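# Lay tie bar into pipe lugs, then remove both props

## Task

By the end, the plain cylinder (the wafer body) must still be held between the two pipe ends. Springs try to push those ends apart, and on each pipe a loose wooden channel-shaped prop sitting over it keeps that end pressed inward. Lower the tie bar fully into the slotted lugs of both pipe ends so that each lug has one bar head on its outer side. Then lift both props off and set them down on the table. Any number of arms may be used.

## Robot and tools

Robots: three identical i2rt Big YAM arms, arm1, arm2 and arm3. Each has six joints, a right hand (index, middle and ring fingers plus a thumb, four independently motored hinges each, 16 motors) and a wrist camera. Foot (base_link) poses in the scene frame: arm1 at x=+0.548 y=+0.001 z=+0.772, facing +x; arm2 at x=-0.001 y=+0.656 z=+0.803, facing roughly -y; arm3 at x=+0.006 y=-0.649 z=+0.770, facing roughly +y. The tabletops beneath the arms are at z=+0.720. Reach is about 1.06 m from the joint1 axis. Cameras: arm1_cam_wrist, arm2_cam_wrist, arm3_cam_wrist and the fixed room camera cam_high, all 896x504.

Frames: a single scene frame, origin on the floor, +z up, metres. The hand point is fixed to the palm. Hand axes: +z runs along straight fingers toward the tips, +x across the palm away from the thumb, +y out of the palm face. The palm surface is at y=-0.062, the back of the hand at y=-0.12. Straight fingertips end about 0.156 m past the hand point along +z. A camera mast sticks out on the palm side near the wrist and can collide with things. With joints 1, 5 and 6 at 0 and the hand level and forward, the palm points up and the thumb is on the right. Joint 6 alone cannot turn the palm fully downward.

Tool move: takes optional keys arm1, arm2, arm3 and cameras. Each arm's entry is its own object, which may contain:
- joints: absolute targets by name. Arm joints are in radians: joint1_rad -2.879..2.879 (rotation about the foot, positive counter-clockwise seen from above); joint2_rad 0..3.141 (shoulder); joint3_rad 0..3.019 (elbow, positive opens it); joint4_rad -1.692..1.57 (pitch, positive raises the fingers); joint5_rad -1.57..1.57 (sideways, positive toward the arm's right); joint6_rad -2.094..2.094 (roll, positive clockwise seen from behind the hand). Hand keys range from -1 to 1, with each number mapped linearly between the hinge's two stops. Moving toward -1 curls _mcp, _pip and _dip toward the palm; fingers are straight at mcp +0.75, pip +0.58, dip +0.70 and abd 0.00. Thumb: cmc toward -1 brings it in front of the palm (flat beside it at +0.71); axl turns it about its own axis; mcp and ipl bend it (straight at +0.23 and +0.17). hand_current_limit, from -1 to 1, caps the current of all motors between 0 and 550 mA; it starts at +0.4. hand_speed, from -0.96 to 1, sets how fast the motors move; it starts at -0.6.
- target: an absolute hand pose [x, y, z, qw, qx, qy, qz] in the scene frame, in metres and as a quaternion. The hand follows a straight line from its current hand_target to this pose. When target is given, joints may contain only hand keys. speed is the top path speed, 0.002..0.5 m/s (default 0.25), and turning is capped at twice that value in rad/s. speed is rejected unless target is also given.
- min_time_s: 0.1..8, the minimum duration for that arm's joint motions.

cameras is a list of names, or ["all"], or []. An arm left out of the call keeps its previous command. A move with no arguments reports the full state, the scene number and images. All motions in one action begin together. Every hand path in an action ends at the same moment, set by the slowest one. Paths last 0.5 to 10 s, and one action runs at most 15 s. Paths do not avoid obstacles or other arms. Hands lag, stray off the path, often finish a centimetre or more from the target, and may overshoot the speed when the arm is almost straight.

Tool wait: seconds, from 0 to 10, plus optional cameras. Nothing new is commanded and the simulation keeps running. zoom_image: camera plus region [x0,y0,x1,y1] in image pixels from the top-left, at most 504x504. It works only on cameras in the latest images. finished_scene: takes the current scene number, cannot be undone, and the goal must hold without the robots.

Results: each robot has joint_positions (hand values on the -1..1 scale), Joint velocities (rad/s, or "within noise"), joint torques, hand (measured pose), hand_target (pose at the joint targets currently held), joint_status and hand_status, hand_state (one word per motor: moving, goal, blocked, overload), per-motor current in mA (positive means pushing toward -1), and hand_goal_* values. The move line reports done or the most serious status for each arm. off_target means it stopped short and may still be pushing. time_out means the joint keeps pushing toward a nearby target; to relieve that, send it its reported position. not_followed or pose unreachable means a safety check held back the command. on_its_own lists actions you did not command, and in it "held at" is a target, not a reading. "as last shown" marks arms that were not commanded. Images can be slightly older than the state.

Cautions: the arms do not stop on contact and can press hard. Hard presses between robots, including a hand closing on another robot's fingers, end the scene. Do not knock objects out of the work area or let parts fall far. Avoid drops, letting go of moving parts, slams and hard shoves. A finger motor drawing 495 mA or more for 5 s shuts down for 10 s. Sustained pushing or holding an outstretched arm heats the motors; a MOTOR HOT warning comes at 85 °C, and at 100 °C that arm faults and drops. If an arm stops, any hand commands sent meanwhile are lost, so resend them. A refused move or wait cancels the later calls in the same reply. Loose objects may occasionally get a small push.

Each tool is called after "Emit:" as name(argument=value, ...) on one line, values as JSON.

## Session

Emit:
move()

Scene clock: 0.00 s.
Joint torques (N m): no reading
Heat: arm1: hottest joint3_rad 44 °C; arm2: hottest joint3_rad 46 °C; arm3: hottest joint3_rad 46 °C.
Joint velocities: within noise
arm1.joint_positions: joint1_rad=+0.183 joint2_rad=+0.529 joint3_rad=+1.363 joint4_rad=-1.256 joint5_rad=-0.064 joint6_rad=+1.052 hand_index_mcp=+0.753 hand_index_abd=+0.000 hand_index_pip=+0.577 hand_index_dip=+0.696 hand_middle_mcp=+0.753 hand_middle_abd=+0.000 hand_middle_pip=+0.577 hand_middle_dip=+0.696 hand_ring_mcp=+0.753 hand_ring_abd=+0.000 hand_ring_pip=+0.577 hand_ring_dip=+0.696 hand_thumb_cmc=+0.714 hand_thumb_axl=+0.677 hand_thumb_mcp=+0.226 hand_thumb_ipl=+0.168 hand_current_limit=+0.400 hand_speed=-0.600
arm1.joint_status: not commanded
arm1.hand_state: goal,goal,goal,goal,goal,goal,goal,goal,goal,goal,goal,goal,goal,goal,goal,goal
arm1.index_mcp_current_ma: 0
arm1.index_abd_current_ma: 0
arm1.index_pip_current_ma: 0
arm1.index_dip_current_ma: 0
arm1.middle_mcp_current_ma: 0
arm1.middle_abd_current_ma: 0
arm1.middle_pip_current_ma: 0
arm1.middle_dip_current_ma: 0
arm1.ring_mcp_current_ma: 0
arm1.ring_abd_current_ma: 0
arm1.ring_pip_current_ma: 0
arm1.ring_dip_current_ma: 0
arm1.thumb_cmc_current_ma: 0
arm1.thumb_axl_current_ma: 0
arm1.thumb_mcp_current_ma: 0
arm1.thumb_ipl_current_ma: 0
arm1.hand_goal_index_mcp: 0.754
arm1.hand_goal_index_abd: 0.000
arm1.hand_goal_index_pip: 0.576
arm1.hand_goal_index_dip: 0.696
arm1.hand_goal_middle_mcp: 0.754
arm1.hand_goal_middle_abd: 0.000
arm1.hand_goal_middle_pip: 0.576
arm1.hand_goal_middle_dip: 0.696
arm1.hand_goal_ring_mcp: 0.754
arm1.hand_goal_ring_abd: 0.000
arm1.hand_goal_ring_pip: 0.576
arm1.hand_goal_ring_dip: 0.696
arm1.hand_goal_thumb_cmc: 0.714
arm1.hand_goal_thumb_axl: 0.678
arm1.hand_goal_thumb_mcp: 0.226
arm1.hand_goal_thumb_ipl: 0.168
arm1.hand: x=+0.3146 y=+0.0341 z=+1.3528 quat_wxyz=(-0.541, -0.302, +0.782, +0.066) (m; scene frame)
arm1.hand_target: x=+0.3188 y=+0.0349 z=+1.3622 quat_wxyz=(-0.550, -0.300, +0.776, +0.067) (m; scene frame)
arm1.hand_status: not commanded
arm2.joint_positions: joint1_rad=-0.226 joint2_rad=+0.626 joint3_rad=+1.453 joint4_rad=-1.150 joint5_rad=+0.001 joint6_rad=+1.144 hand_index_mcp=+0.753 hand_index_abd=+0.000 hand_index_pip=+0.577 hand_index_dip=+0.696 hand_middle_mcp=+0.753 hand_middle_abd=+0.000 hand_middle_pip=+0.577 hand_middle_dip=+0.696 hand_ring_mcp=+0.753 hand_ring_abd=+0.000 hand_ring_pip=+0.577 hand_ring_dip=+0.696 hand_thumb_cmc=+0.714 hand_thumb_axl=+0.677 hand_thumb_mcp=+0.226 hand_thumb_ipl=+0.168 hand_current_limit=+0.400 hand_speed=-0.600
arm2.joint_status: not commanded
arm2.hand_state: goal,goal,goal,goal,goal,goal,goal,goal,overload,goal,goal,goal,goal,goal,goal,goal
arm2.index_mcp_current_ma: 0
arm2.index_abd_current_ma: 0
arm2.index_pip_current_ma: 0
arm2.index_dip_current_ma: 0
arm2.middle_mcp_current_ma: 0
arm2.middle_abd_current_ma: 0
arm2.middle_pip_current_ma: 0
arm2.middle_dip_current_ma: 0
arm2.ring_mcp_current_ma: 0
arm2.ring_abd_current_ma: 0
arm2.ring_pip_current_ma: 0
arm2.ring_dip_current_ma: 0
arm2.thumb_cmc_current_ma: 0
arm2.thumb_axl_current_ma: 0
arm2.thumb_mcp_current_ma: 0
arm2.thumb_ipl_current_ma: 0
arm2.hand_goal_index_mcp: 0.754
arm2.hand_goal_index_abd: 0.000
arm2.hand_goal_index_pip: 0.576
arm2.hand_goal_index_dip: 0.696
arm2.hand_goal_middle_mcp: 0.754
arm2.hand_goal_middle_abd: 0.000
arm2.hand_goal_middle_pip: 0.576
arm2.hand_goal_middle_dip: 0.696
arm2.hand_goal_ring_mcp: 0.754
arm2.hand_goal_ring_abd: 0.000
arm2.hand_goal_ring_pip: 0.576
arm2.hand_goal_ring_dip: 0.696
arm2.hand_goal_thumb_cmc: 0.714
arm2.hand_goal_thumb_axl: 0.678
arm2.hand_goal_thumb_mcp: 0.226
arm2.hand_goal_thumb_ipl: 0.168
arm2.hand: x=-0.1363 y=+0.4197 z=+1.4246 quat_wxyz=(+0.514, +0.641, -0.500, +0.274) (m; scene frame)
arm2.hand_target: x=-0.1356 y=+0.4246 z=+1.4385 quat_wxyz=(+0.525, +0.634, -0.495, +0.279) (m; scene frame)
arm2.hand_status: not commanded
arm3.joint_positions: joint1_rad=+0.443 joint2_rad=+0.524 joint3_rad=+1.325 joint4_rad=-1.149 joint5_rad=-0.043 joint6_rad=+1.166 hand_index_mcp=+0.753 hand_index_abd=+0.000 hand_index_pip=+0.577 hand_index_dip=+0.696 hand_middle_mcp=+0.753 hand_middle_abd=+0.000 hand_middle_pip=+0.577 hand_middle_dip=+0.696 hand_ring_mcp=+0.753 hand_ring_abd=+0.000 hand_ring_pip=+0.577 hand_ring_dip=+0.696 hand_thumb_cmc=+0.714 hand_thumb_axl=+0.677 hand_thumb_mcp=+0.226 hand_thumb_ipl=+0.168 hand_current_limit=+0.400 hand_speed=-0.600
arm3.joint_status: not commanded
arm3.hand_state: goal,goal,goal,goal,goal,goal,goal,goal,goal,goal,goal,goal,goal,goal,goal,goal
arm3.index_mcp_current_ma: 0
arm3.index_abd_current_ma: 0
arm3.index_pip_current_ma: 0
arm3.index_dip_current_ma: 0
arm3.middle_mcp_current_ma: 0
arm3.middle_abd_current_ma: 0
arm3.middle_pip_current_ma: 0
arm3.middle_dip_current_ma: 0
arm3.ring_mcp_current_ma: 0
arm3.ring_abd_current_ma: 0
arm3.ring_pip_current_ma: 0
arm3.ring_dip_current_ma: 0
arm3.thumb_cmc_current_ma: 0
arm3.thumb_axl_current_ma: 0
arm3.thumb_mcp_current_ma: 0
arm3.thumb_ipl_current_ma: 0
arm3.hand_goal_index_mcp: 0.754
arm3.hand_goal_index_abd: 0.000
arm3.hand_goal_index_pip: 0.576
arm3.hand_goal_index_dip: 0.696
arm3.hand_goal_middle_mcp: 0.754
arm3.hand_goal_middle_abd: 0.000
arm3.hand_goal_middle_pip: 0.576
arm3.hand_goal_middle_dip: 0.696
arm3.hand_goal_ring_mcp: 0.754
arm3.hand_goal_ring_abd: 0.000
arm3.hand_goal_ring_pip: 0.576
arm3.hand_goal_ring_dip: 0.696
arm3.hand_goal_thumb_cmc: 0.714
arm3.hand_goal_thumb_axl: 0.678
arm3.hand_goal_thumb_mcp: 0.226
arm3.hand_goal_thumb_ipl: 0.168
arm3.hand: x=-0.0297 y=-0.4101 z=+1.3519 quat_wxyz=(-0.439, +0.259, +0.773, +0.379) (m; scene frame)
arm3.hand_target: x=-0.0277 y=-0.4139 z=+1.3638 quat_wxyz=(-0.447, +0.257, +0.765, +0.386) (m; scene frame)
arm3.hand_status: not commanded
pictures: arm1_cam_wrist, arm2_cam_wrist, arm3_cam_wrist, cam_high
camera_calibration:
arm1_cam_wrist: T_world_to_cam=[[-0.132274, 0.913691, -0.38428, 0.573074], [0.958678, 0.0194138, -0.28383, 0.0349986], [-0.251873, -0.405945, -0.878504, 1.40604], [0, 0, 0, 1]] pos_world=[0.396394, 0.0464815, 1.46537]
arm2_cam_wrist: T_world_to_cam=[[-0.86526, 0.279532, -0.416158, 0.393303], [0.422539, 0.85337, -0.305321, 0.0788545], [0.269789, -0.440025, -0.8565, 1.56511], [0, 0, 0, 1]] pos_world=[-0.115259, 0.511454, 1.52827]
arm3_cam_wrist: T_world_to_cam=[[0.810214, 0.325278, -0.487593, 0.855092], [0.213913, -0.938597, -0.270695, -0.0694927], [-0.545705, 0.115019, -0.830046, 1.27389], [0, 0, 0, 1]] pos_world=[0.0172263, -0.489889, 1.45551]

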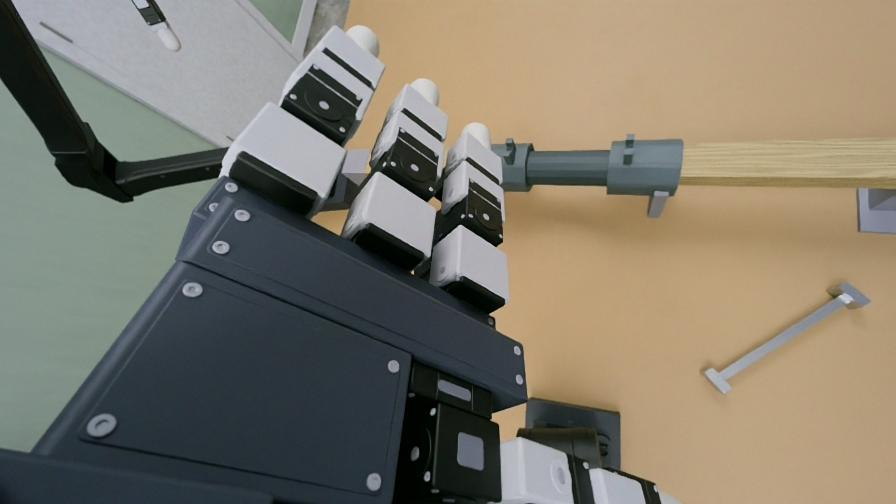

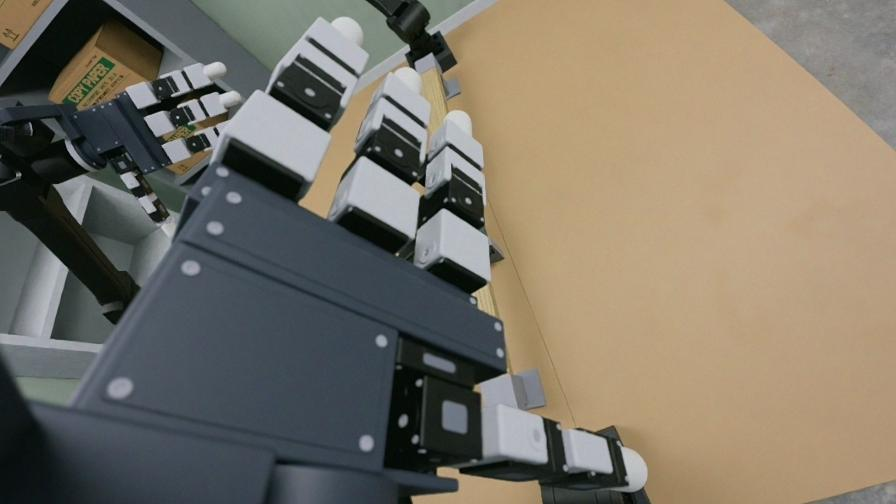

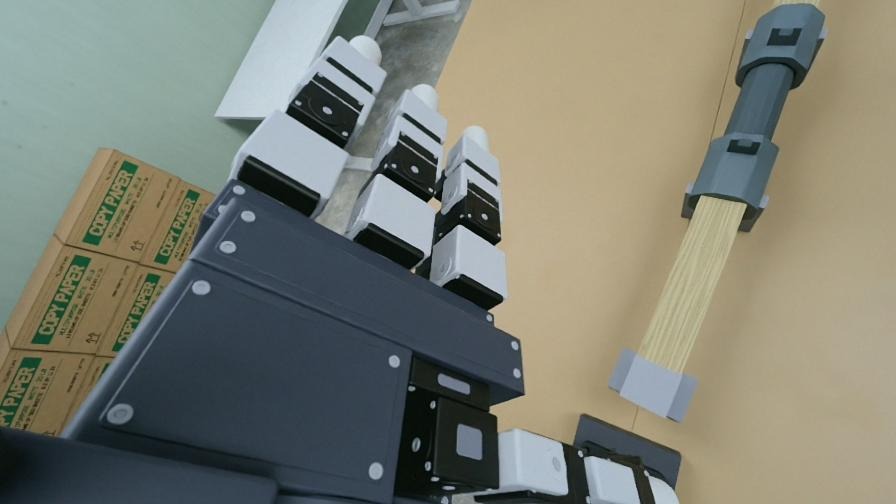

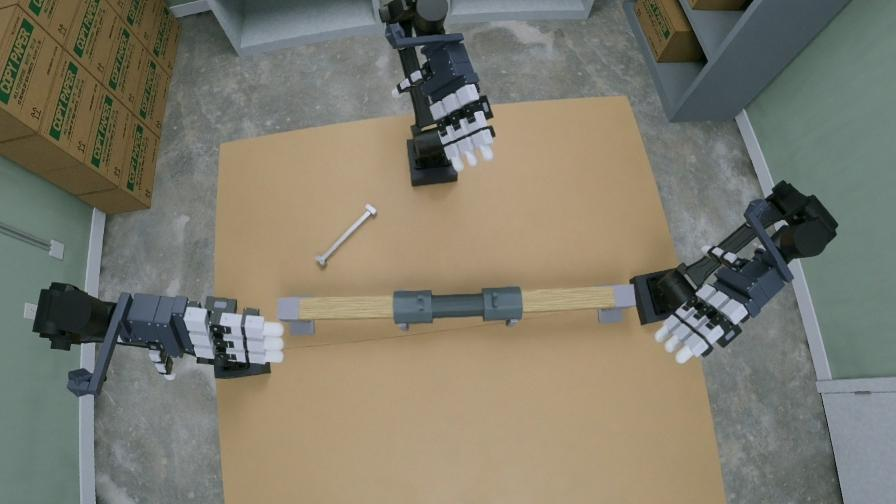

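Emit:
zoom_image(camera="arm1_cam_wrist", region=[480, 110, 720, 240])

Emit:
zoom_image(camera="arm3_cam_wrist", region=[600, 0, 860, 240])

Emit:
zoom_image(camera="arm1_cam_wrist", region=[690, 270, 890, 400])

Emit:
zoom_image(camera="cam_high", region=[270, 190, 550, 350])

Scaled by 2.100 from the camera's 896x504 image, which has a finer 1280x720 frame.

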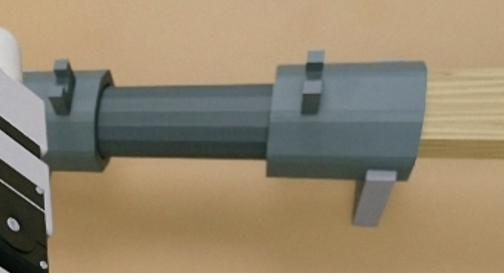

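Scaled by 1.938 from the camera's 896x504 image, which has a finer 1280x720 frame.

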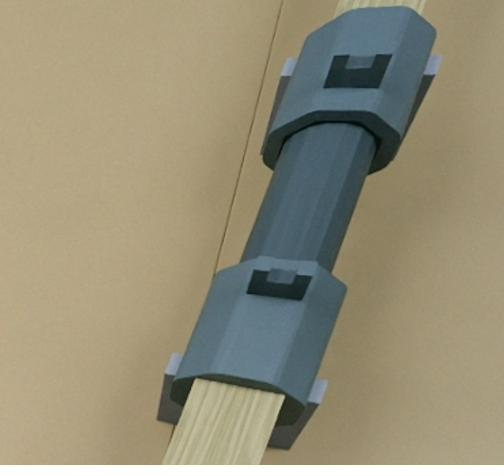

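Scaled by 2.520 from the camera's 896x504 image, which has a finer 1280x720 frame.

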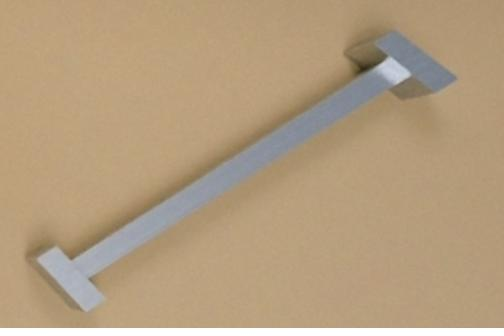

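Scaled by 1.800 from the camera's 896x504 image, which has a finer 1280x720 frame.

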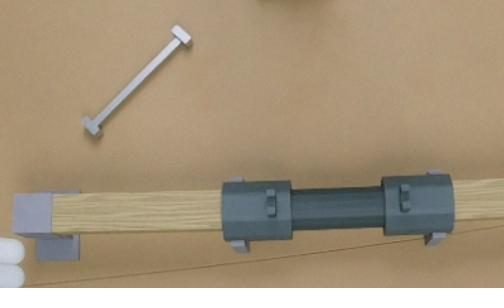

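Emit:
move(arm2={"joints": {"joint1_rad": 0.45, "joint2_rad": 1.45, "joint3_rad": 1.1, "joint4_rad": -1.45, "joint5_rad": -1.151, "joint6_rad": 1.012, "hand_index_mcp": -0.76, "hand_middle_mcp": -0.76, "hand_index_pip": 1.0, "hand_middle_pip": 1.0, "hand_index_dip": 1.0, "hand_middle_dip": 1.0, "hand_ring_pip": -0.8, "hand_ring_dip": -0.6, "hand_thumb_cmc": -0.57, "hand_thumb_axl": 0.678, "hand_thumb_mcp": 0.226, "hand_thumb_ipl": 0.168, "hand_speed": -0.3, "hand_current_limit": 0.4}, "min_time_s": 5}, cameras=["arm1_cam_wrist", "arm2_cam_wrist", "cam_high"])

Scene clock: 131.00 s.
Joint torques (N m): arm1=[-1.2 0.44 10.7 3.15 0.01 -0.06] | arm2=[0.91 -8.47 7.23 -0.44 -1.03 -0.22] | arm3=[-1.44 4.07 10.36 2.54 -0.02 -0.13]
Heat: arm1: hottest joint3_rad 51 °C; arm2: hottest joint3_rad 58 °C; arm3: hottest joint3_rad 55 °C.
move: arm2 done
Joint velocities: within noise
arm1, arm3: as last shown
arm1.joint_positions: joint1_rad=+0.183 joint2_rad=+0.529 joint3_rad=+1.363 joint4_rad=-1.256 joint5_rad=-0.064 joint6_rad=+1.052 hand_index_mcp=+0.755 hand_index_abd=+0.001 hand_index_pip=+0.577 hand_index_dip=+0.696 hand_middle_mcp=+0.755 hand_middle_abd=+0.001 hand_middle_pip=+0.577 hand_middle_dip=+0.696 hand_ring_mcp=+0.755 hand_ring_abd=+0.001 hand_ring_pip=+0.577 hand_ring_dip=+0.696 hand_thumb_cmc=+0.715 hand_thumb_axl=+0.677 hand_thumb_mcp=+0.226 hand_thumb_ipl=+0.168 hand_current_limit=+0.400 hand_speed=-0.600
arm1.index_mcp_current_ma: 2
arm1.index_abd_current_ma: 1
arm1.index_pip_current_ma: 1
arm1.middle_mcp_current_ma: 3
arm1.middle_abd_current_ma: 1
arm1.middle_pip_current_ma: 1
arm1.ring_mcp_current_ma: 3
arm1.ring_abd_current_ma: 1
arm1.ring_pip_current_ma: 1
arm1.thumb_cmc_current_ma: 2
arm1.thumb_axl_current_ma: -2
arm1.thumb_ipl_current_ma: -1
arm2.joint_positions: joint1_rad=+0.439 joint2_rad=+1.440 joint3_rad=+1.098 joint4_rad=-1.439 joint5_rad=-1.147 joint6_rad=+1.025 hand_index_mcp=-0.751 hand_index_abd=+0.001 hand_index_pip=+0.999 hand_index_dip=+0.997 hand_middle_mcp=-0.750 hand_middle_abd=+0.001 hand_middle_pip=+0.999 hand_middle_dip=+0.997 hand_ring_mcp=+0.274 hand_ring_abd=+0.001 hand_ring_pip=-0.795 hand_ring_dip=-0.597 hand_thumb_cmc=-0.563 hand_thumb_axl=+0.677 hand_thumb_mcp=+0.225 hand_thumb_ipl=+0.168 hand_current_limit=+0.400 hand_speed=-0.300
arm2.joint_status: all done
arm2.hand_state: goal,goal,goal,goal,goal,goal,goal,goal,overload,goal,goal,goal,goal,goal,goal,goal
arm2.index_mcp_current_ma: 8
arm2.index_abd_current_ma: 0
arm2.index_pip_current_ma: 0
arm2.index_dip_current_ma: -1
arm2.middle_mcp_current_ma: 10
arm2.middle_abd_current_ma: 0
arm2.middle_pip_current_ma: 0
arm2.middle_dip_current_ma: -1
arm2.ring_mcp_current_ma: 0
arm2.ring_abd_current_ma: 0
arm2.ring_pip_current_ma: 3
arm2.ring_dip_current_ma: 1
arm2.thumb_cmc_current_ma: 5
arm2.thumb_axl_current_ma: 0
arm2.thumb_mcp_current_ma: 0
arm2.thumb_ipl_current_ma: 0
arm2.hand_goal_index_mcp: -0.760
arm2.hand_goal_index_abd: 0.000
arm2.hand_goal_index_pip: 1.000
arm2.hand_goal_index_dip: 1.000
arm2.hand_goal_middle_mcp: -0.760
arm2.hand_goal_middle_abd: 0.000
arm2.hand_goal_middle_pip: 1.000
arm2.hand_goal_middle_dip: 1.000
arm2.hand_goal_ring_mcp: 0.754
arm2.hand_goal_ring_abd: 0.000
arm2.hand_goal_ring_pip: -0.800
arm2.hand_goal_ring_dip: -0.600
arm2.hand_goal_thumb_cmc: -0.570
arm2.hand_goal_thumb_axl: 0.678
arm2.hand_goal_thumb_mcp: 0.226
arm2.hand_goal_thumb_ipl: 0.168
arm2.hand: x=+0.2838 y=+0.3798 z=+0.9685 quat_wxyz=(-0.437, +0.788, -0.275, +0.335) (m; scene frame)
arm2.hand_target: x=+0.2873 y=+0.3833 z=+0.9665 quat_wxyz=(-0.443, +0.788, -0.270, +0.330) (m; scene frame)
arm2.hand_status: not commanded
arm3.joint_positions: joint1_rad=+0.443 joint2_rad=+0.524 joint3_rad=+1.325 joint4_rad=-1.149 joint5_rad=-0.043 joint6_rad=+1.166 hand_index_mcp=+0.754 hand_index_abd=+0.001 hand_index_pip=+0.577 hand_index_dip=+0.696 hand_middle_mcp=+0.754 hand_middle_abd=+0.001 hand_middle_pip=+0.577 hand_middle_dip=+0.696 hand_ring_mcp=+0.754 hand_ring_abd=+0.001 hand_ring_pip=+0.577 hand_ring_dip=+0.696 hand_thumb_cmc=+0.714 hand_thumb_axl=+0.677 hand_thumb_mcp=+0.226 hand_thumb_ipl=+0.168 hand_current_limit=+0.400 hand_speed=-0.600
pictures: arm1_cam_wrist, arm2_cam_wrist, cam_high
camera_calibration:
arm1_cam_wrist: T_world_to_cam=[[-0.132274, 0.913691, -0.38428, 0.573074], [0.958678, 0.0194138, -0.28383, 0.0349986], [-0.251873, -0.405945, -0.878504, 1.40604], [0, 0, 0, 1]] pos_world=[0.396394, 0.0464815, 1.46537]
arm2_cam_wrist: T_world_to_cam=[[-0.556204, 0.259679, -0.789433, 0.859604], [-0.785654, 0.145344, 0.601351, -0.470212], [0.270898, 0.954695, 0.123177, -0.435294], [0, 0, 0, 1]] pos_world=[0.226612, 0.260694, 1.01498]

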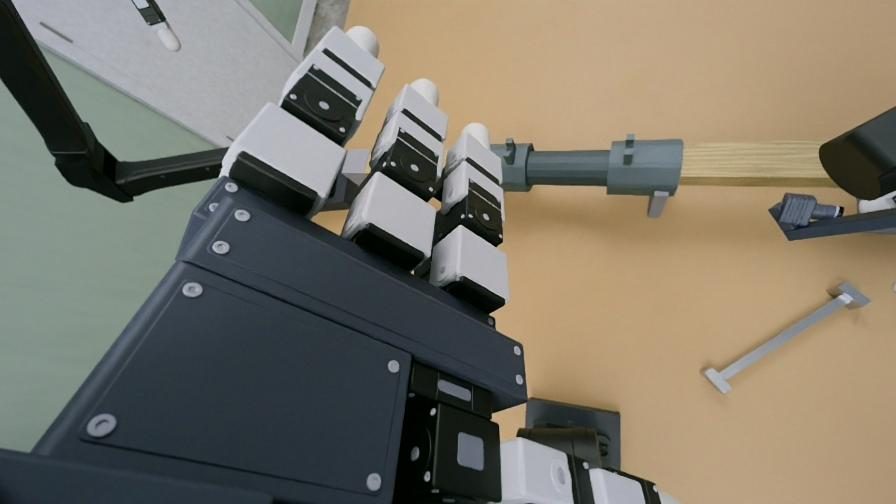

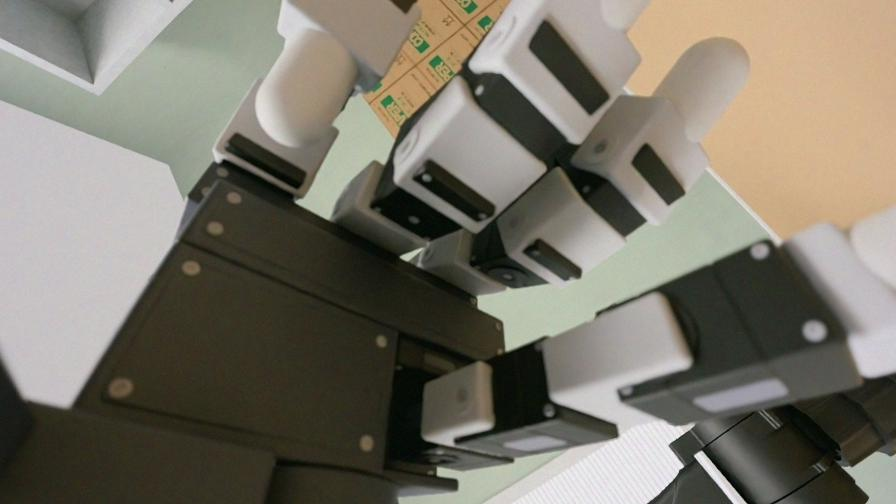

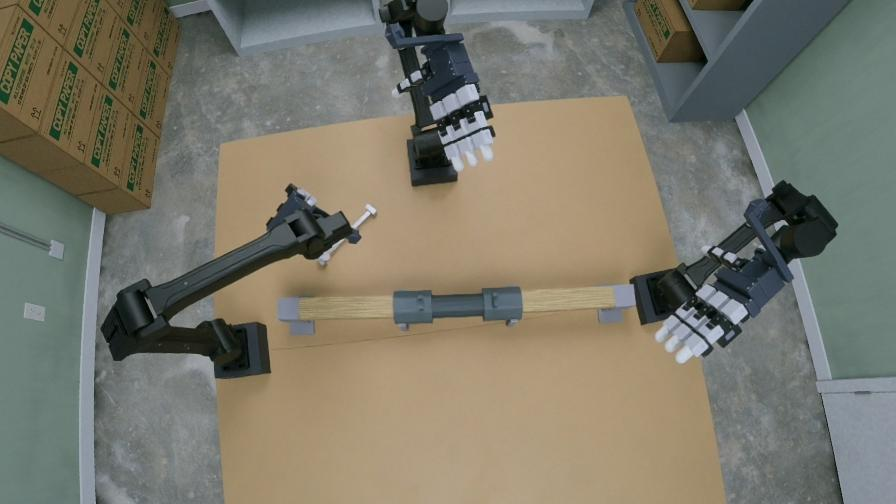

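Emit:
move(arm2={"target": [0.370, 0.341, 0.86, -0.5186, 0.7477, -0.3407, 0.2364], "speed": 0.15}, arm1={"joints": {"joint1_rad": 0.0}, "min_time_s": 2}, cameras=["arm1_cam_wrist", "arm2_cam_wrist", "cam_high"])

Emit:
zoom_image(camera="arm1_cam_wrist", region=[560, 150, 896, 400])

Scene clock: 156.43 s.
Joint torques (N m): arm1=[-1.08 1.14 10.66 3.1 -0.02 -0.11] | arm2=[0.97 -13.27 8.91 0.18 -0.99 0.16] | arm3=[-1.49 4.01 10.36 2.59 -0.01 -0.13]
Heat: arm1: hottest joint3_rad 52 °C; arm2: hottest joint3_rad 58 °C; arm3: hottest joint3_rad 56 °C.
move: arm1 done; arm2 off_target
Joint velocities: within noise
arm1.joint_positions: joint1_rad=+0.012 joint2_rad=+0.529 joint3_rad=+1.363 joint4_rad=-1.256 joint5_rad=-0.064 joint6_rad=+1.052 hand_index_mcp=+0.755 hand_index_abd=+0.001 hand_index_pip=+0.577 hand_index_dip=+0.696 hand_middle_mcp=+0.755 hand_middle_abd=+0.001 hand_middle_pip=+0.577 hand_middle_dip=+0.696 hand_ring_mcp=+0.755 hand_ring_abd=+0.001 hand_ring_pip=+0.577 hand_ring_dip=+0.696 hand_thumb_cmc=+0.715 hand_thumb_axl=+0.677 hand_thumb_mcp=+0.226 hand_thumb_ipl=+0.168 hand_current_limit=+0.400 hand_speed=-0.600
arm1.joint_status: all done
arm1.hand_state: goal,goal,goal,goal,goal,goal,goal,goal,goal,goal,goal,goal,goal,goal,goal,goal
arm1.index_mcp_current_ma: 3
arm1.index_abd_current_ma: 1
arm1.index_pip_current_ma: 1
arm1.index_dip_current_ma: 0
arm1.middle_mcp_current_ma: 3
arm1.middle_abd_current_ma: 1
arm1.middle_pip_current_ma: 1
arm1.middle_dip_current_ma: 0
arm1.ring_mcp_current_ma: 3
arm1.ring_abd_current_ma: 1
arm1.ring_pip_current_ma: 1
arm1.ring_dip_current_ma: 0
arm1.thumb_cmc_current_ma: 2
arm1.thumb_axl_current_ma: -2
arm1.thumb_mcp_current_ma: 0
arm1.thumb_ipl_current_ma: -1
arm1.hand_goal_index_mcp: 0.754
arm1.hand_goal_index_abd: 0.000
arm1.hand_goal_index_pip: 0.576
arm1.hand_goal_index_dip: 0.696
arm1.hand_goal_middle_mcp: 0.754
arm1.hand_goal_middle_abd: 0.000
arm1.hand_goal_middle_pip: 0.576
arm1.hand_goal_middle_dip: 0.696
arm1.hand_goal_ring_mcp: 0.754
arm1.hand_goal_ring_abd: 0.000
arm1.hand_goal_ring_pip: 0.576
arm1.hand_goal_ring_dip: 0.696
arm1.hand_goal_thumb_cmc: 0.714
arm1.hand_goal_thumb_axl: 0.678
arm1.hand_goal_thumb_mcp: 0.226
arm1.hand_goal_thumb_ipl: 0.168
arm1.hand: x=+0.3236 y=+0.0736 z=+1.3528 quat_wxyz=(-0.533, -0.234, +0.805, +0.111) (m; scene frame)
arm1.hand_target: x=+0.3288 y=+0.0764 z=+1.3622 quat_wxyz=(-0.541, -0.228, +0.801, +0.117) (m; scene frame)
arm1.hand_status: not commanded
arm2.joint_positions: joint1_rad=+0.542 joint2_rad=+1.877 joint3_rad=+1.285 joint4_rad=-1.314 joint5_rad=-1.185 joint6_rad=+1.250 hand_index_mcp=-0.751 hand_index_abd=+0.001 hand_index_pip=+0.999 hand_index_dip=+0.997 hand_middle_mcp=-0.750 hand_middle_abd=+0.001 hand_middle_pip=+0.999 hand_middle_dip=+0.997 hand_ring_mcp=+0.207 hand_ring_abd=+0.001 hand_ring_pip=-0.795 hand_ring_dip=-0.597 hand_thumb_cmc=-0.568 hand_thumb_axl=+0.677 hand_thumb_mcp=+0.225 hand_thumb_ipl=+0.168 hand_current_limit=+0.400 hand_speed=-0.300
arm2.joint_status: not commanded
arm2.hand_state: goal,goal,goal,goal,goal,goal,goal,goal,overload,goal,goal,goal,goal,goal,goal,goal
arm2.index_mcp_current_ma: 8
arm2.index_abd_current_ma: 0
arm2.index_pip_current_ma: 0
arm2.index_dip_current_ma: -1
arm2.middle_mcp_current_ma: 10
arm2.middle_abd_current_ma: 0
arm2.middle_pip_current_ma: 0
arm2.middle_dip_current_ma: -1
arm2.ring_mcp_current_ma: 0
arm2.ring_abd_current_ma: 0
arm2.ring_pip_current_ma: 3
arm2.ring_dip_current_ma: 1
arm2.thumb_cmc_current_ma: 1
arm2.thumb_axl_current_ma: 0
arm2.thumb_mcp_current_ma: 0
arm2.thumb_ipl_current_ma: 0
arm2.hand_goal_index_mcp: -0.760
arm2.hand_goal_index_abd: 0.000
arm2.hand_goal_index_pip: 1.000
arm2.hand_goal_index_dip: 1.000
arm2.hand_goal_middle_mcp: -0.760
arm2.hand_goal_middle_abd: 0.000
arm2.hand_goal_middle_pip: 1.000
arm2.hand_goal_middle_dip: 1.000
arm2.hand_goal_ring_mcp: 0.754
arm2.hand_goal_ring_abd: 0.000
arm2.hand_goal_ring_pip: -0.800
arm2.hand_goal_ring_dip: -0.600
arm2.hand_goal_thumb_cmc: -0.570
arm2.hand_goal_thumb_axl: 0.678
arm2.hand_goal_thumb_mcp: 0.226
arm2.hand_goal_thumb_ipl: 0.168
arm2.hand: x=+0.3555 y=+0.3527 z=+0.8527 quat_wxyz=(-0.525, +0.742, -0.351, +0.226) (m; scene frame)
arm2.hand_target: x=+0.3696 y=+0.3416 z=+0.8604 quat_wxyz=(-0.519, +0.748, -0.340, +0.237) (m; scene frame)
arm2.hand_status: off_target (0.020 m and 2.0 deg from the pose sent, 0.144 m and 17.1 deg at the start)
arm3: as last shown
pictures: arm1_cam_wrist, arm2_cam_wrist, cam_high
camera_calibration:
arm1_cam_wrist: T_world_to_cam=[[0.0246854, 0.922684, -0.384765, 0.487379], [0.948057, -0.143706, -0.283789, 0.0409494], [-0.317141, -0.357774, -0.878305, 1.44155], [0, 0, 0, 1]] pos_world=[0.40632, 0.0719357, 1.46526]
arm2_cam_wrist: T_world_to_cam=[[-0.670362, 0.456169, -0.585257, 0.612199], [-0.678267, -0.056812, 0.732616, -0.419135], [0.300947, 0.888078, 0.347489, -0.593004], [0, 0, 0, 1]] pos_world=[0.304572, 0.223555, 0.871421]

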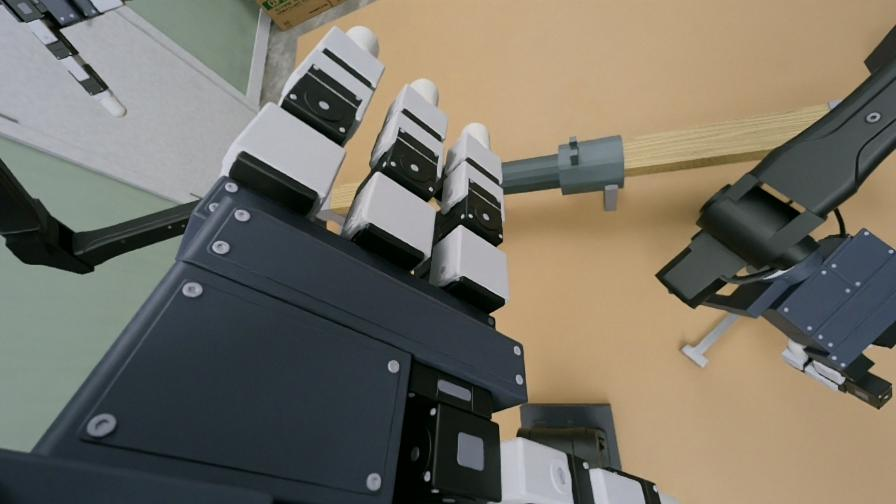

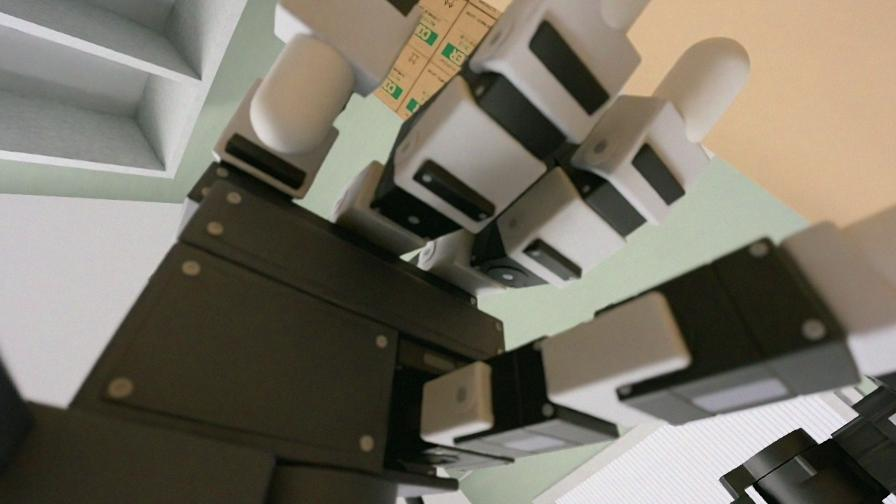

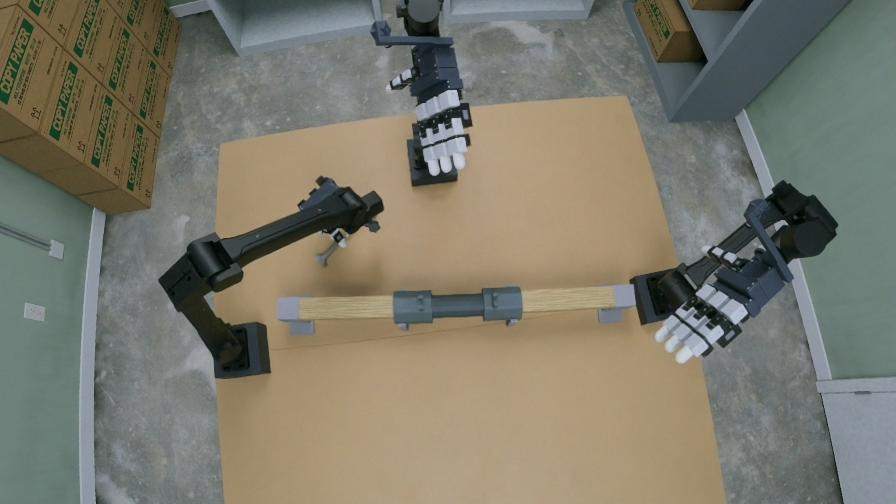

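Scaled by 1.500 from the camera's 896x504 image, which has a finer 1280x720 frame.

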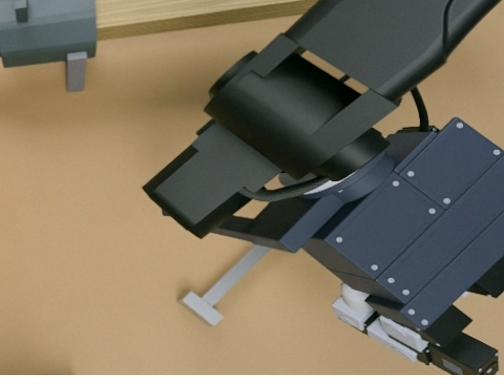

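Emit:
move(arm2={"target": [0.375, 0.336, 0.81, -0.5186, 0.7477, -0.3407, 0.2364], "speed": 0.1}, cameras=["arm1_cam_wrist", "arm2_cam_wrist", "cam_high"])

Emit:
zoom_image(camera="cam_high", region=[280, 150, 420, 280])

Scene clock: 189.23 s.
Joint torques (N m): arm1=[-1.79 2.43 10.7 2.92 0.05 -0.05] | arm2=[1.2 -13.8 7.51 0.21 -0.98 0.18] | arm3=[-1.38 3.96 10.35 2.59 -0.02 -0.13]
Heat: arm1: hottest joint3_rad 52 °C; arm2: hottest joint3_rad 58 °C; arm3: hottest joint3_rad 56 °C.
move: arm2 off_target
Joint velocities: within noise
arm1, arm3: as last shown
arm2.joint_positions: joint1_rad=+0.542 joint2_rad=+1.964 joint3_rad=+1.285 joint4_rad=-1.207 joint5_rad=-1.185 joint6_rad=+1.254 hand_index_mcp=-0.751 hand_index_abd=+0.001 hand_index_pip=+0.999 hand_index_dip=+0.997 hand_middle_mcp=-0.750 hand_middle_abd=+0.001 hand_middle_pip=+0.999 hand_middle_dip=+0.997 hand_ring_mcp=+0.192 hand_ring_abd=+0.001 hand_ring_pip=-0.795 hand_ring_dip=-0.597 hand_thumb_cmc=-0.568 hand_thumb_axl=+0.677 hand_thumb_mcp=+0.225 hand_thumb_ipl=+0.168 hand_current_limit=+0.400 hand_speed=-0.300
arm2.joint_status: not commanded
arm2.hand_state: goal,goal,goal,goal,goal,goal,goal,goal,overload,goal,goal,goal,goal,goal,goal,goal
arm2.index_mcp_current_ma: 8
arm2.index_abd_current_ma: 0
arm2.index_pip_current_ma: 0
arm2.index_dip_current_ma: -1
arm2.middle_mcp_current_ma: 10
arm2.middle_abd_current_ma: 0
arm2.middle_pip_current_ma: 0
arm2.middle_dip_current_ma: -1
arm2.ring_mcp_current_ma: 0
arm2.ring_abd_current_ma: 0
arm2.ring_pip_current_ma: 3
arm2.ring_dip_current_ma: 1
arm2.thumb_cmc_current_ma: 1
arm2.thumb_axl_current_ma: 0
arm2.thumb_mcp_current_ma: 0
arm2.thumb_ipl_current_ma: 0
arm2.hand_goal_index_mcp: -0.760
arm2.hand_goal_index_abd: 0.000
arm2.hand_goal_index_pip: 1.000
arm2.hand_goal_index_dip: 1.000
arm2.hand_goal_middle_mcp: -0.760
arm2.hand_goal_middle_abd: 0.000
arm2.hand_goal_middle_pip: 1.000
arm2.hand_goal_middle_dip: 1.000
arm2.hand_goal_ring_mcp: 0.754
arm2.hand_goal_ring_abd: 0.000
arm2.hand_goal_ring_pip: -0.800
arm2.hand_goal_ring_dip: -0.600
arm2.hand_goal_thumb_cmc: -0.570
arm2.hand_goal_thumb_axl: 0.678
arm2.hand_goal_thumb_mcp: 0.226
arm2.hand_goal_thumb_ipl: 0.168
arm2.hand: x=+0.3632 y=+0.3419 z=+0.8081 quat_wxyz=(-0.521, +0.744, -0.348, +0.232) (m; scene frame)
arm2.hand_target: x=+0.3748 y=+0.3364 z=+0.8101 quat_wxyz=(-0.519, +0.748, -0.341, +0.236) (m; scene frame)
arm2.hand_status: off_target (0.013 m and 1.1 deg from the pose sent, 0.050 m and 2.0 deg at the start)
pictures: arm1_cam_wrist, arm2_cam_wrist, cam_high
camera_calibration:
arm1_cam_wrist: T_world_to_cam=[[0.0246854, 0.922684, -0.384765, 0.487379], [0.948057, -0.143706, -0.283789, 0.0409494], [-0.317141, -0.357774, -0.878305, 1.44155], [0, 0, 0, 1]] pos_world=[0.40632, 0.0719357, 1.46526]
arm2_cam_wrist: T_world_to_cam=[[-0.664103, 0.449087, -0.597736, 0.606491], [-0.685078, -0.0453692, 0.727056, -0.378751], [0.299392, 0.892335, 0.337789, -0.563372], [0, 0, 0, 1]] pos_world=[0.311968, 0.213167, 0.828195]

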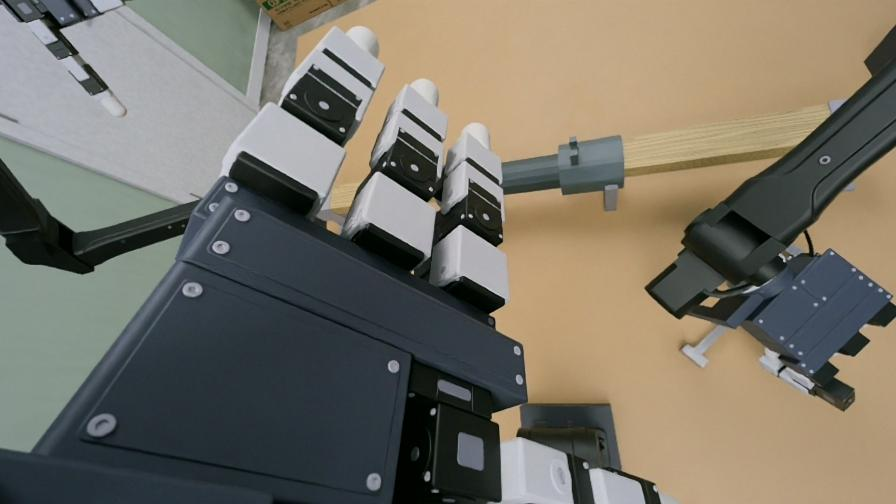

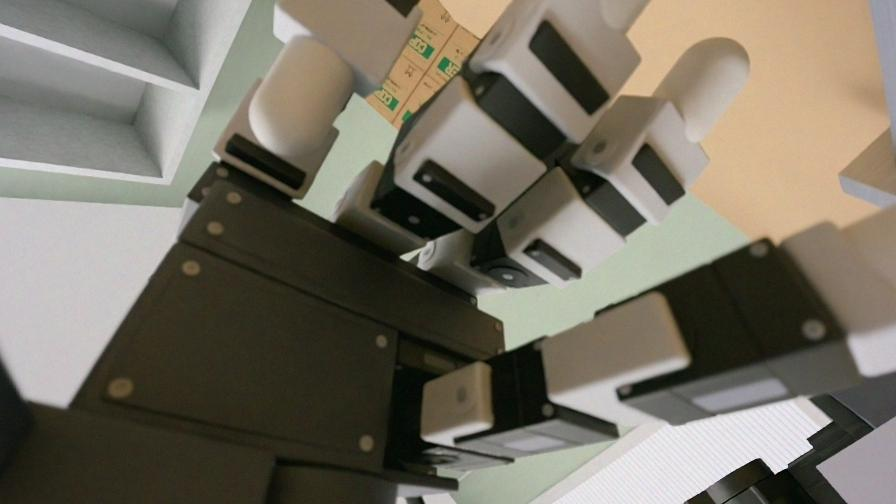

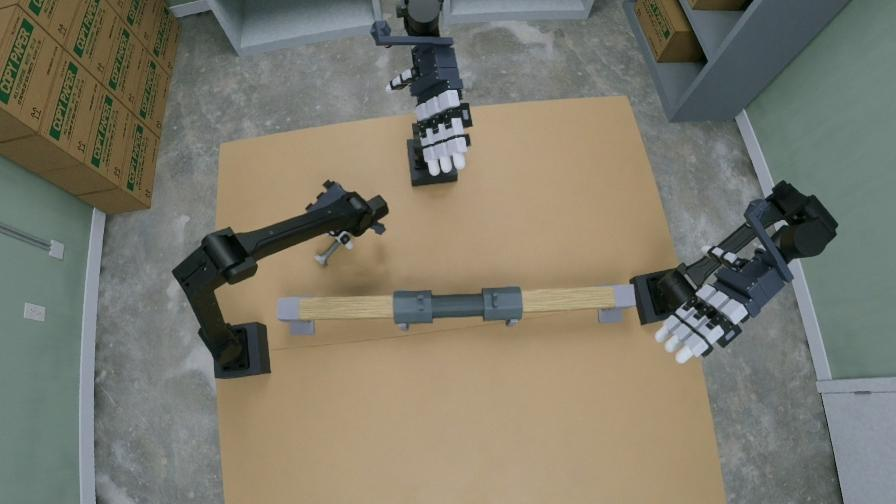

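Scaled by 3.600 from the camera's 896x504 image, which has a finer 1280x720 frame.

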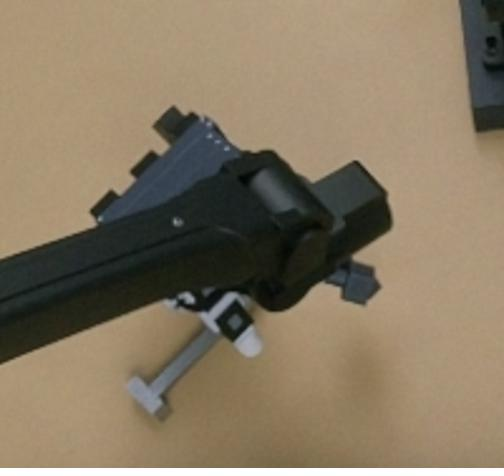

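Emit:
move(arm2={"target": [0.386, 0.344, 0.835, -0.6321, 0.6546, -0.2984, 0.2881], "speed": 0.1, "joints": {"hand_index_mcp": -0.90, "hand_middle_mcp": -0.90, "hand_index_pip": 0.912, "hand_middle_pip": 0.912, "hand_index_dip": 0.986, "hand_middle_dip": 0.986, "hand_thumb_mcp": 0.38, "hand_thumb_ipl": 0.08}}, cameras=["arm1_cam_wrist", "arm2_cam_wrist", "cam_high"])

Emit:
zoom_image(camera="cam_high", region=[280, 150, 420, 280])

Scene clock: 283.17 s.
Joint torques (N m): arm1=[-1.85 2.96 10.52 3.1 -0.02 -0.13] | arm2=[-1.14 -14.04 7.34 -1.43 -0.85 -0.11] | arm3=[-1.44 3.96 10.35 2.56 -0.01 -0.12]
Heat: arm1: hottest joint3_rad 52 °C; arm2: hottest joint3_rad 56 °C; arm3: hottest joint3_rad 57 °C.
move: arm2 off_target
Joint velocities: within noise
arm1, arm3: as last shown
arm2.joint_positions: joint1_rad=+0.527 joint2_rad=+2.080 joint3_rad=+1.370 joint4_rad=-1.691 joint5_rad=-1.422 joint6_rad=+0.750 hand_index_mcp=-0.890 hand_index_abd=+0.001 hand_index_pip=+0.915 hand_index_dip=+0.989 hand_middle_mcp=-0.888 hand_middle_abd=+0.001 hand_middle_pip=+0.915 hand_middle_dip=+0.989 hand_ring_mcp=-0.001 hand_ring_abd=+0.001 hand_ring_pip=-0.795 hand_ring_dip=-0.597 hand_thumb_cmc=-0.568 hand_thumb_axl=+0.677 hand_thumb_mcp=+0.376 hand_thumb_ipl=+0.082 hand_current_limit=+0.400 hand_speed=-0.300
arm2.joint_status: all done
arm2.hand_state: goal,goal,goal,goal,goal,goal,goal,goal,overload,goal,goal,goal,goal,goal,goal,goal
arm2.index_mcp_current_ma: 10
arm2.index_abd_current_ma: 0
arm2.index_pip_current_ma: 2
arm2.index_dip_current_ma: 1
arm2.middle_mcp_current_ma: 12
arm2.middle_abd_current_ma: 0
arm2.middle_pip_current_ma: 2
arm2.middle_dip_current_ma: 1
arm2.ring_mcp_current_ma: 0
arm2.ring_abd_current_ma: 0
arm2.ring_pip_current_ma: 3
arm2.ring_dip_current_ma: 1
arm2.thumb_cmc_current_ma: 1
arm2.thumb_axl_current_ma: 0
arm2.thumb_mcp_current_ma: -4
arm2.thumb_ipl_current_ma: 1
arm2.hand_goal_index_mcp: -0.900
arm2.hand_goal_index_abd: 0.000
arm2.hand_goal_index_pip: 0.912
arm2.hand_goal_index_dip: 0.986
arm2.hand_goal_middle_mcp: -0.900
arm2.hand_goal_middle_abd: 0.000
arm2.hand_goal_middle_pip: 0.912
arm2.hand_goal_middle_dip: 0.986
arm2.hand_goal_ring_mcp: 0.754
arm2.hand_goal_ring_abd: 0.000
arm2.hand_goal_ring_pip: -0.800
arm2.hand_goal_ring_dip: -0.600
arm2.hand_goal_thumb_cmc: -0.570
arm2.hand_goal_thumb_axl: 0.678
arm2.hand_goal_thumb_mcp: 0.380
arm2.hand_goal_thumb_ipl: 0.080
arm2.hand: x=+0.3833 y=+0.3582 z=+0.8326 quat_wxyz=(-0.611, +0.665, -0.321, +0.284) (m; scene frame)
arm2.hand_target: x=+0.3859 y=+0.3444 z=+0.8351 quat_wxyz=(-0.607, +0.665, -0.320, +0.294) (m; scene frame)
arm2.hand_status: off_target (0.015 m and 3.7 deg from the pose sent, 0.035 m and 18.5 deg at the start; a joint's target at an end of its range on 74 of 118 steps)
pictures: arm1_cam_wrist, arm2_cam_wrist, cam_high
camera_calibration:
arm1_cam_wrist: T_world_to_cam=[[0.0246854, 0.922684, -0.384765, 0.487379], [0.948057, -0.143706, -0.283789, 0.0409494], [-0.317141, -0.357774, -0.878305, 1.44155], [0, 0, 0, 1]] pos_world=[0.40632, 0.0719357, 1.46526]
arm2_cam_wrist: T_world_to_cam=[[-0.522506, 0.569465, -0.634585, 0.560399], [-0.820371, -0.132965, 0.556159, -0.156514], [0.232335, 0.811191, 0.536647, -0.703046], [0, 0, 0, 1]] pos_world=[0.327754, 0.230366, 0.819954]

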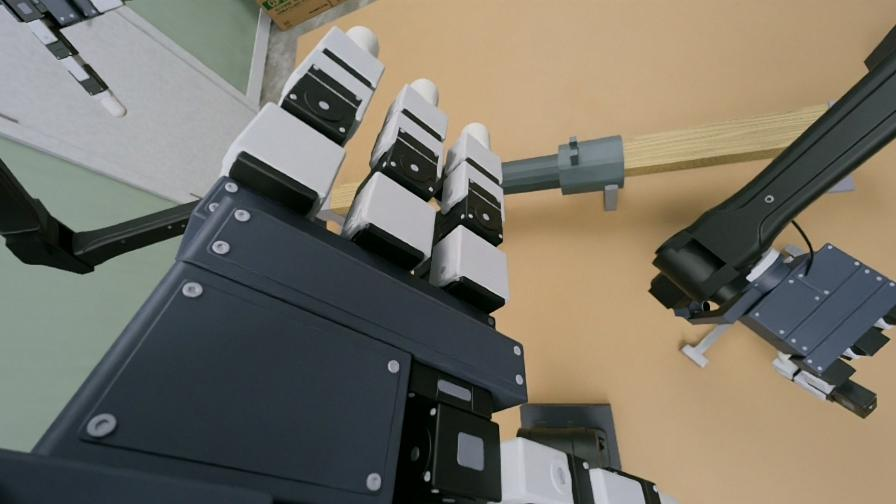

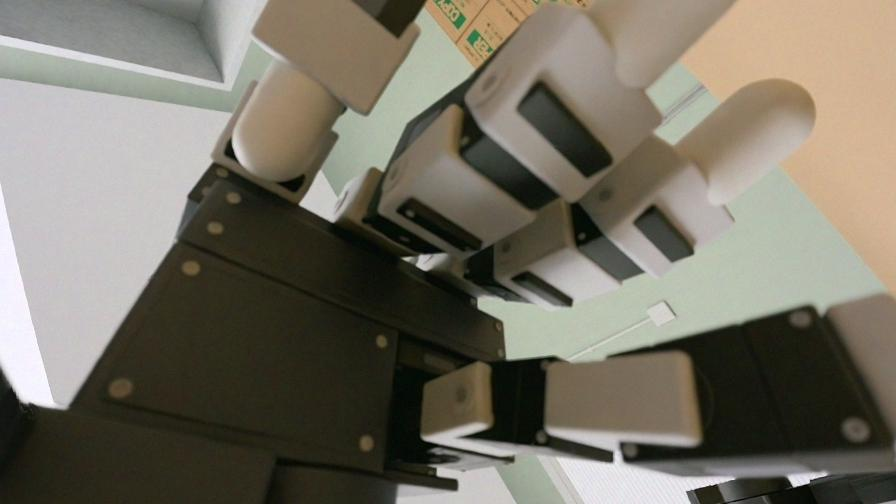

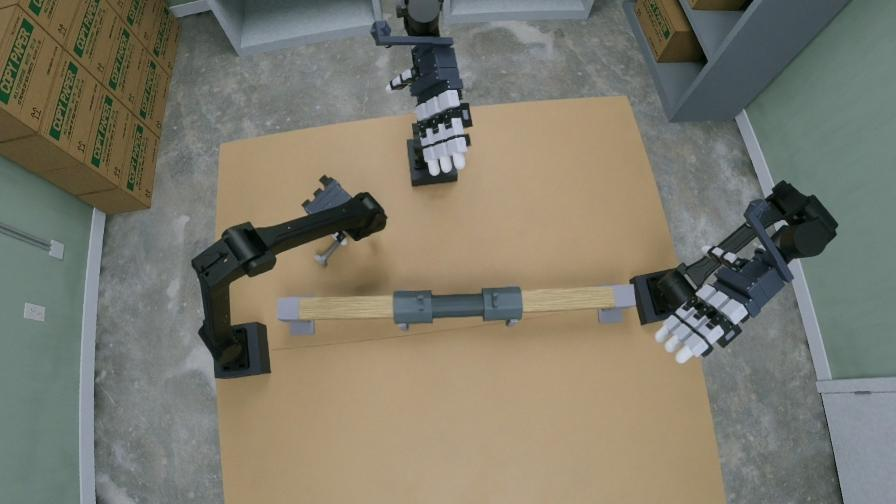

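Scaled by 3.600 from the camera's 896x504 image, which has a finer 1280x720 frame.

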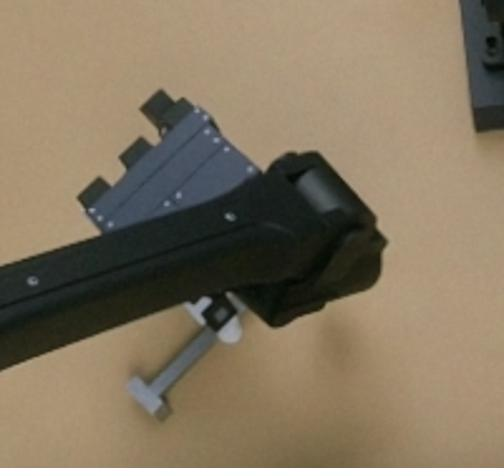

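Emit:
zoom_image(camera="arm1_cam_wrist", region=[660, 300, 760, 390])

Emit:
zoom_image(camera="cam_high", region=[300, 220, 370, 280])

Scaled by 5.040 from the camera's 896x504 image, which has a finer 1280x720 frame.

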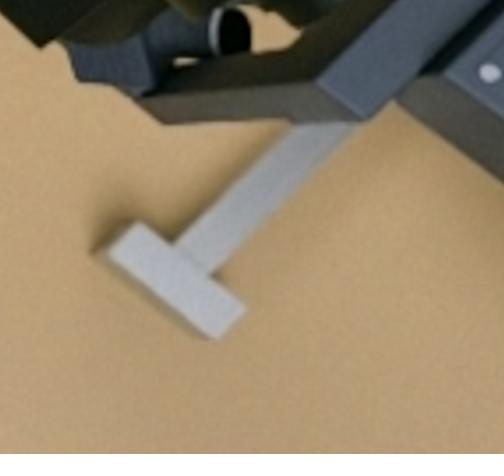

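Scaled by 7.200 from the camera's 896x504 image, which has a finer 1280x720 frame.

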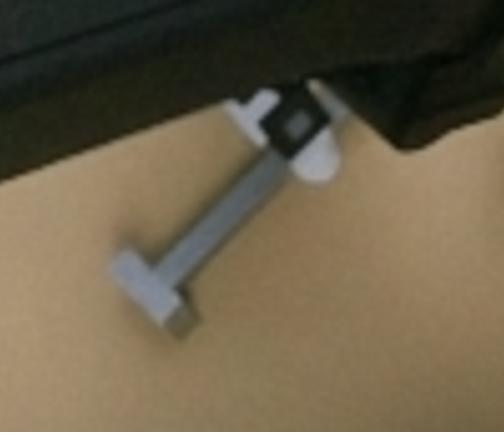

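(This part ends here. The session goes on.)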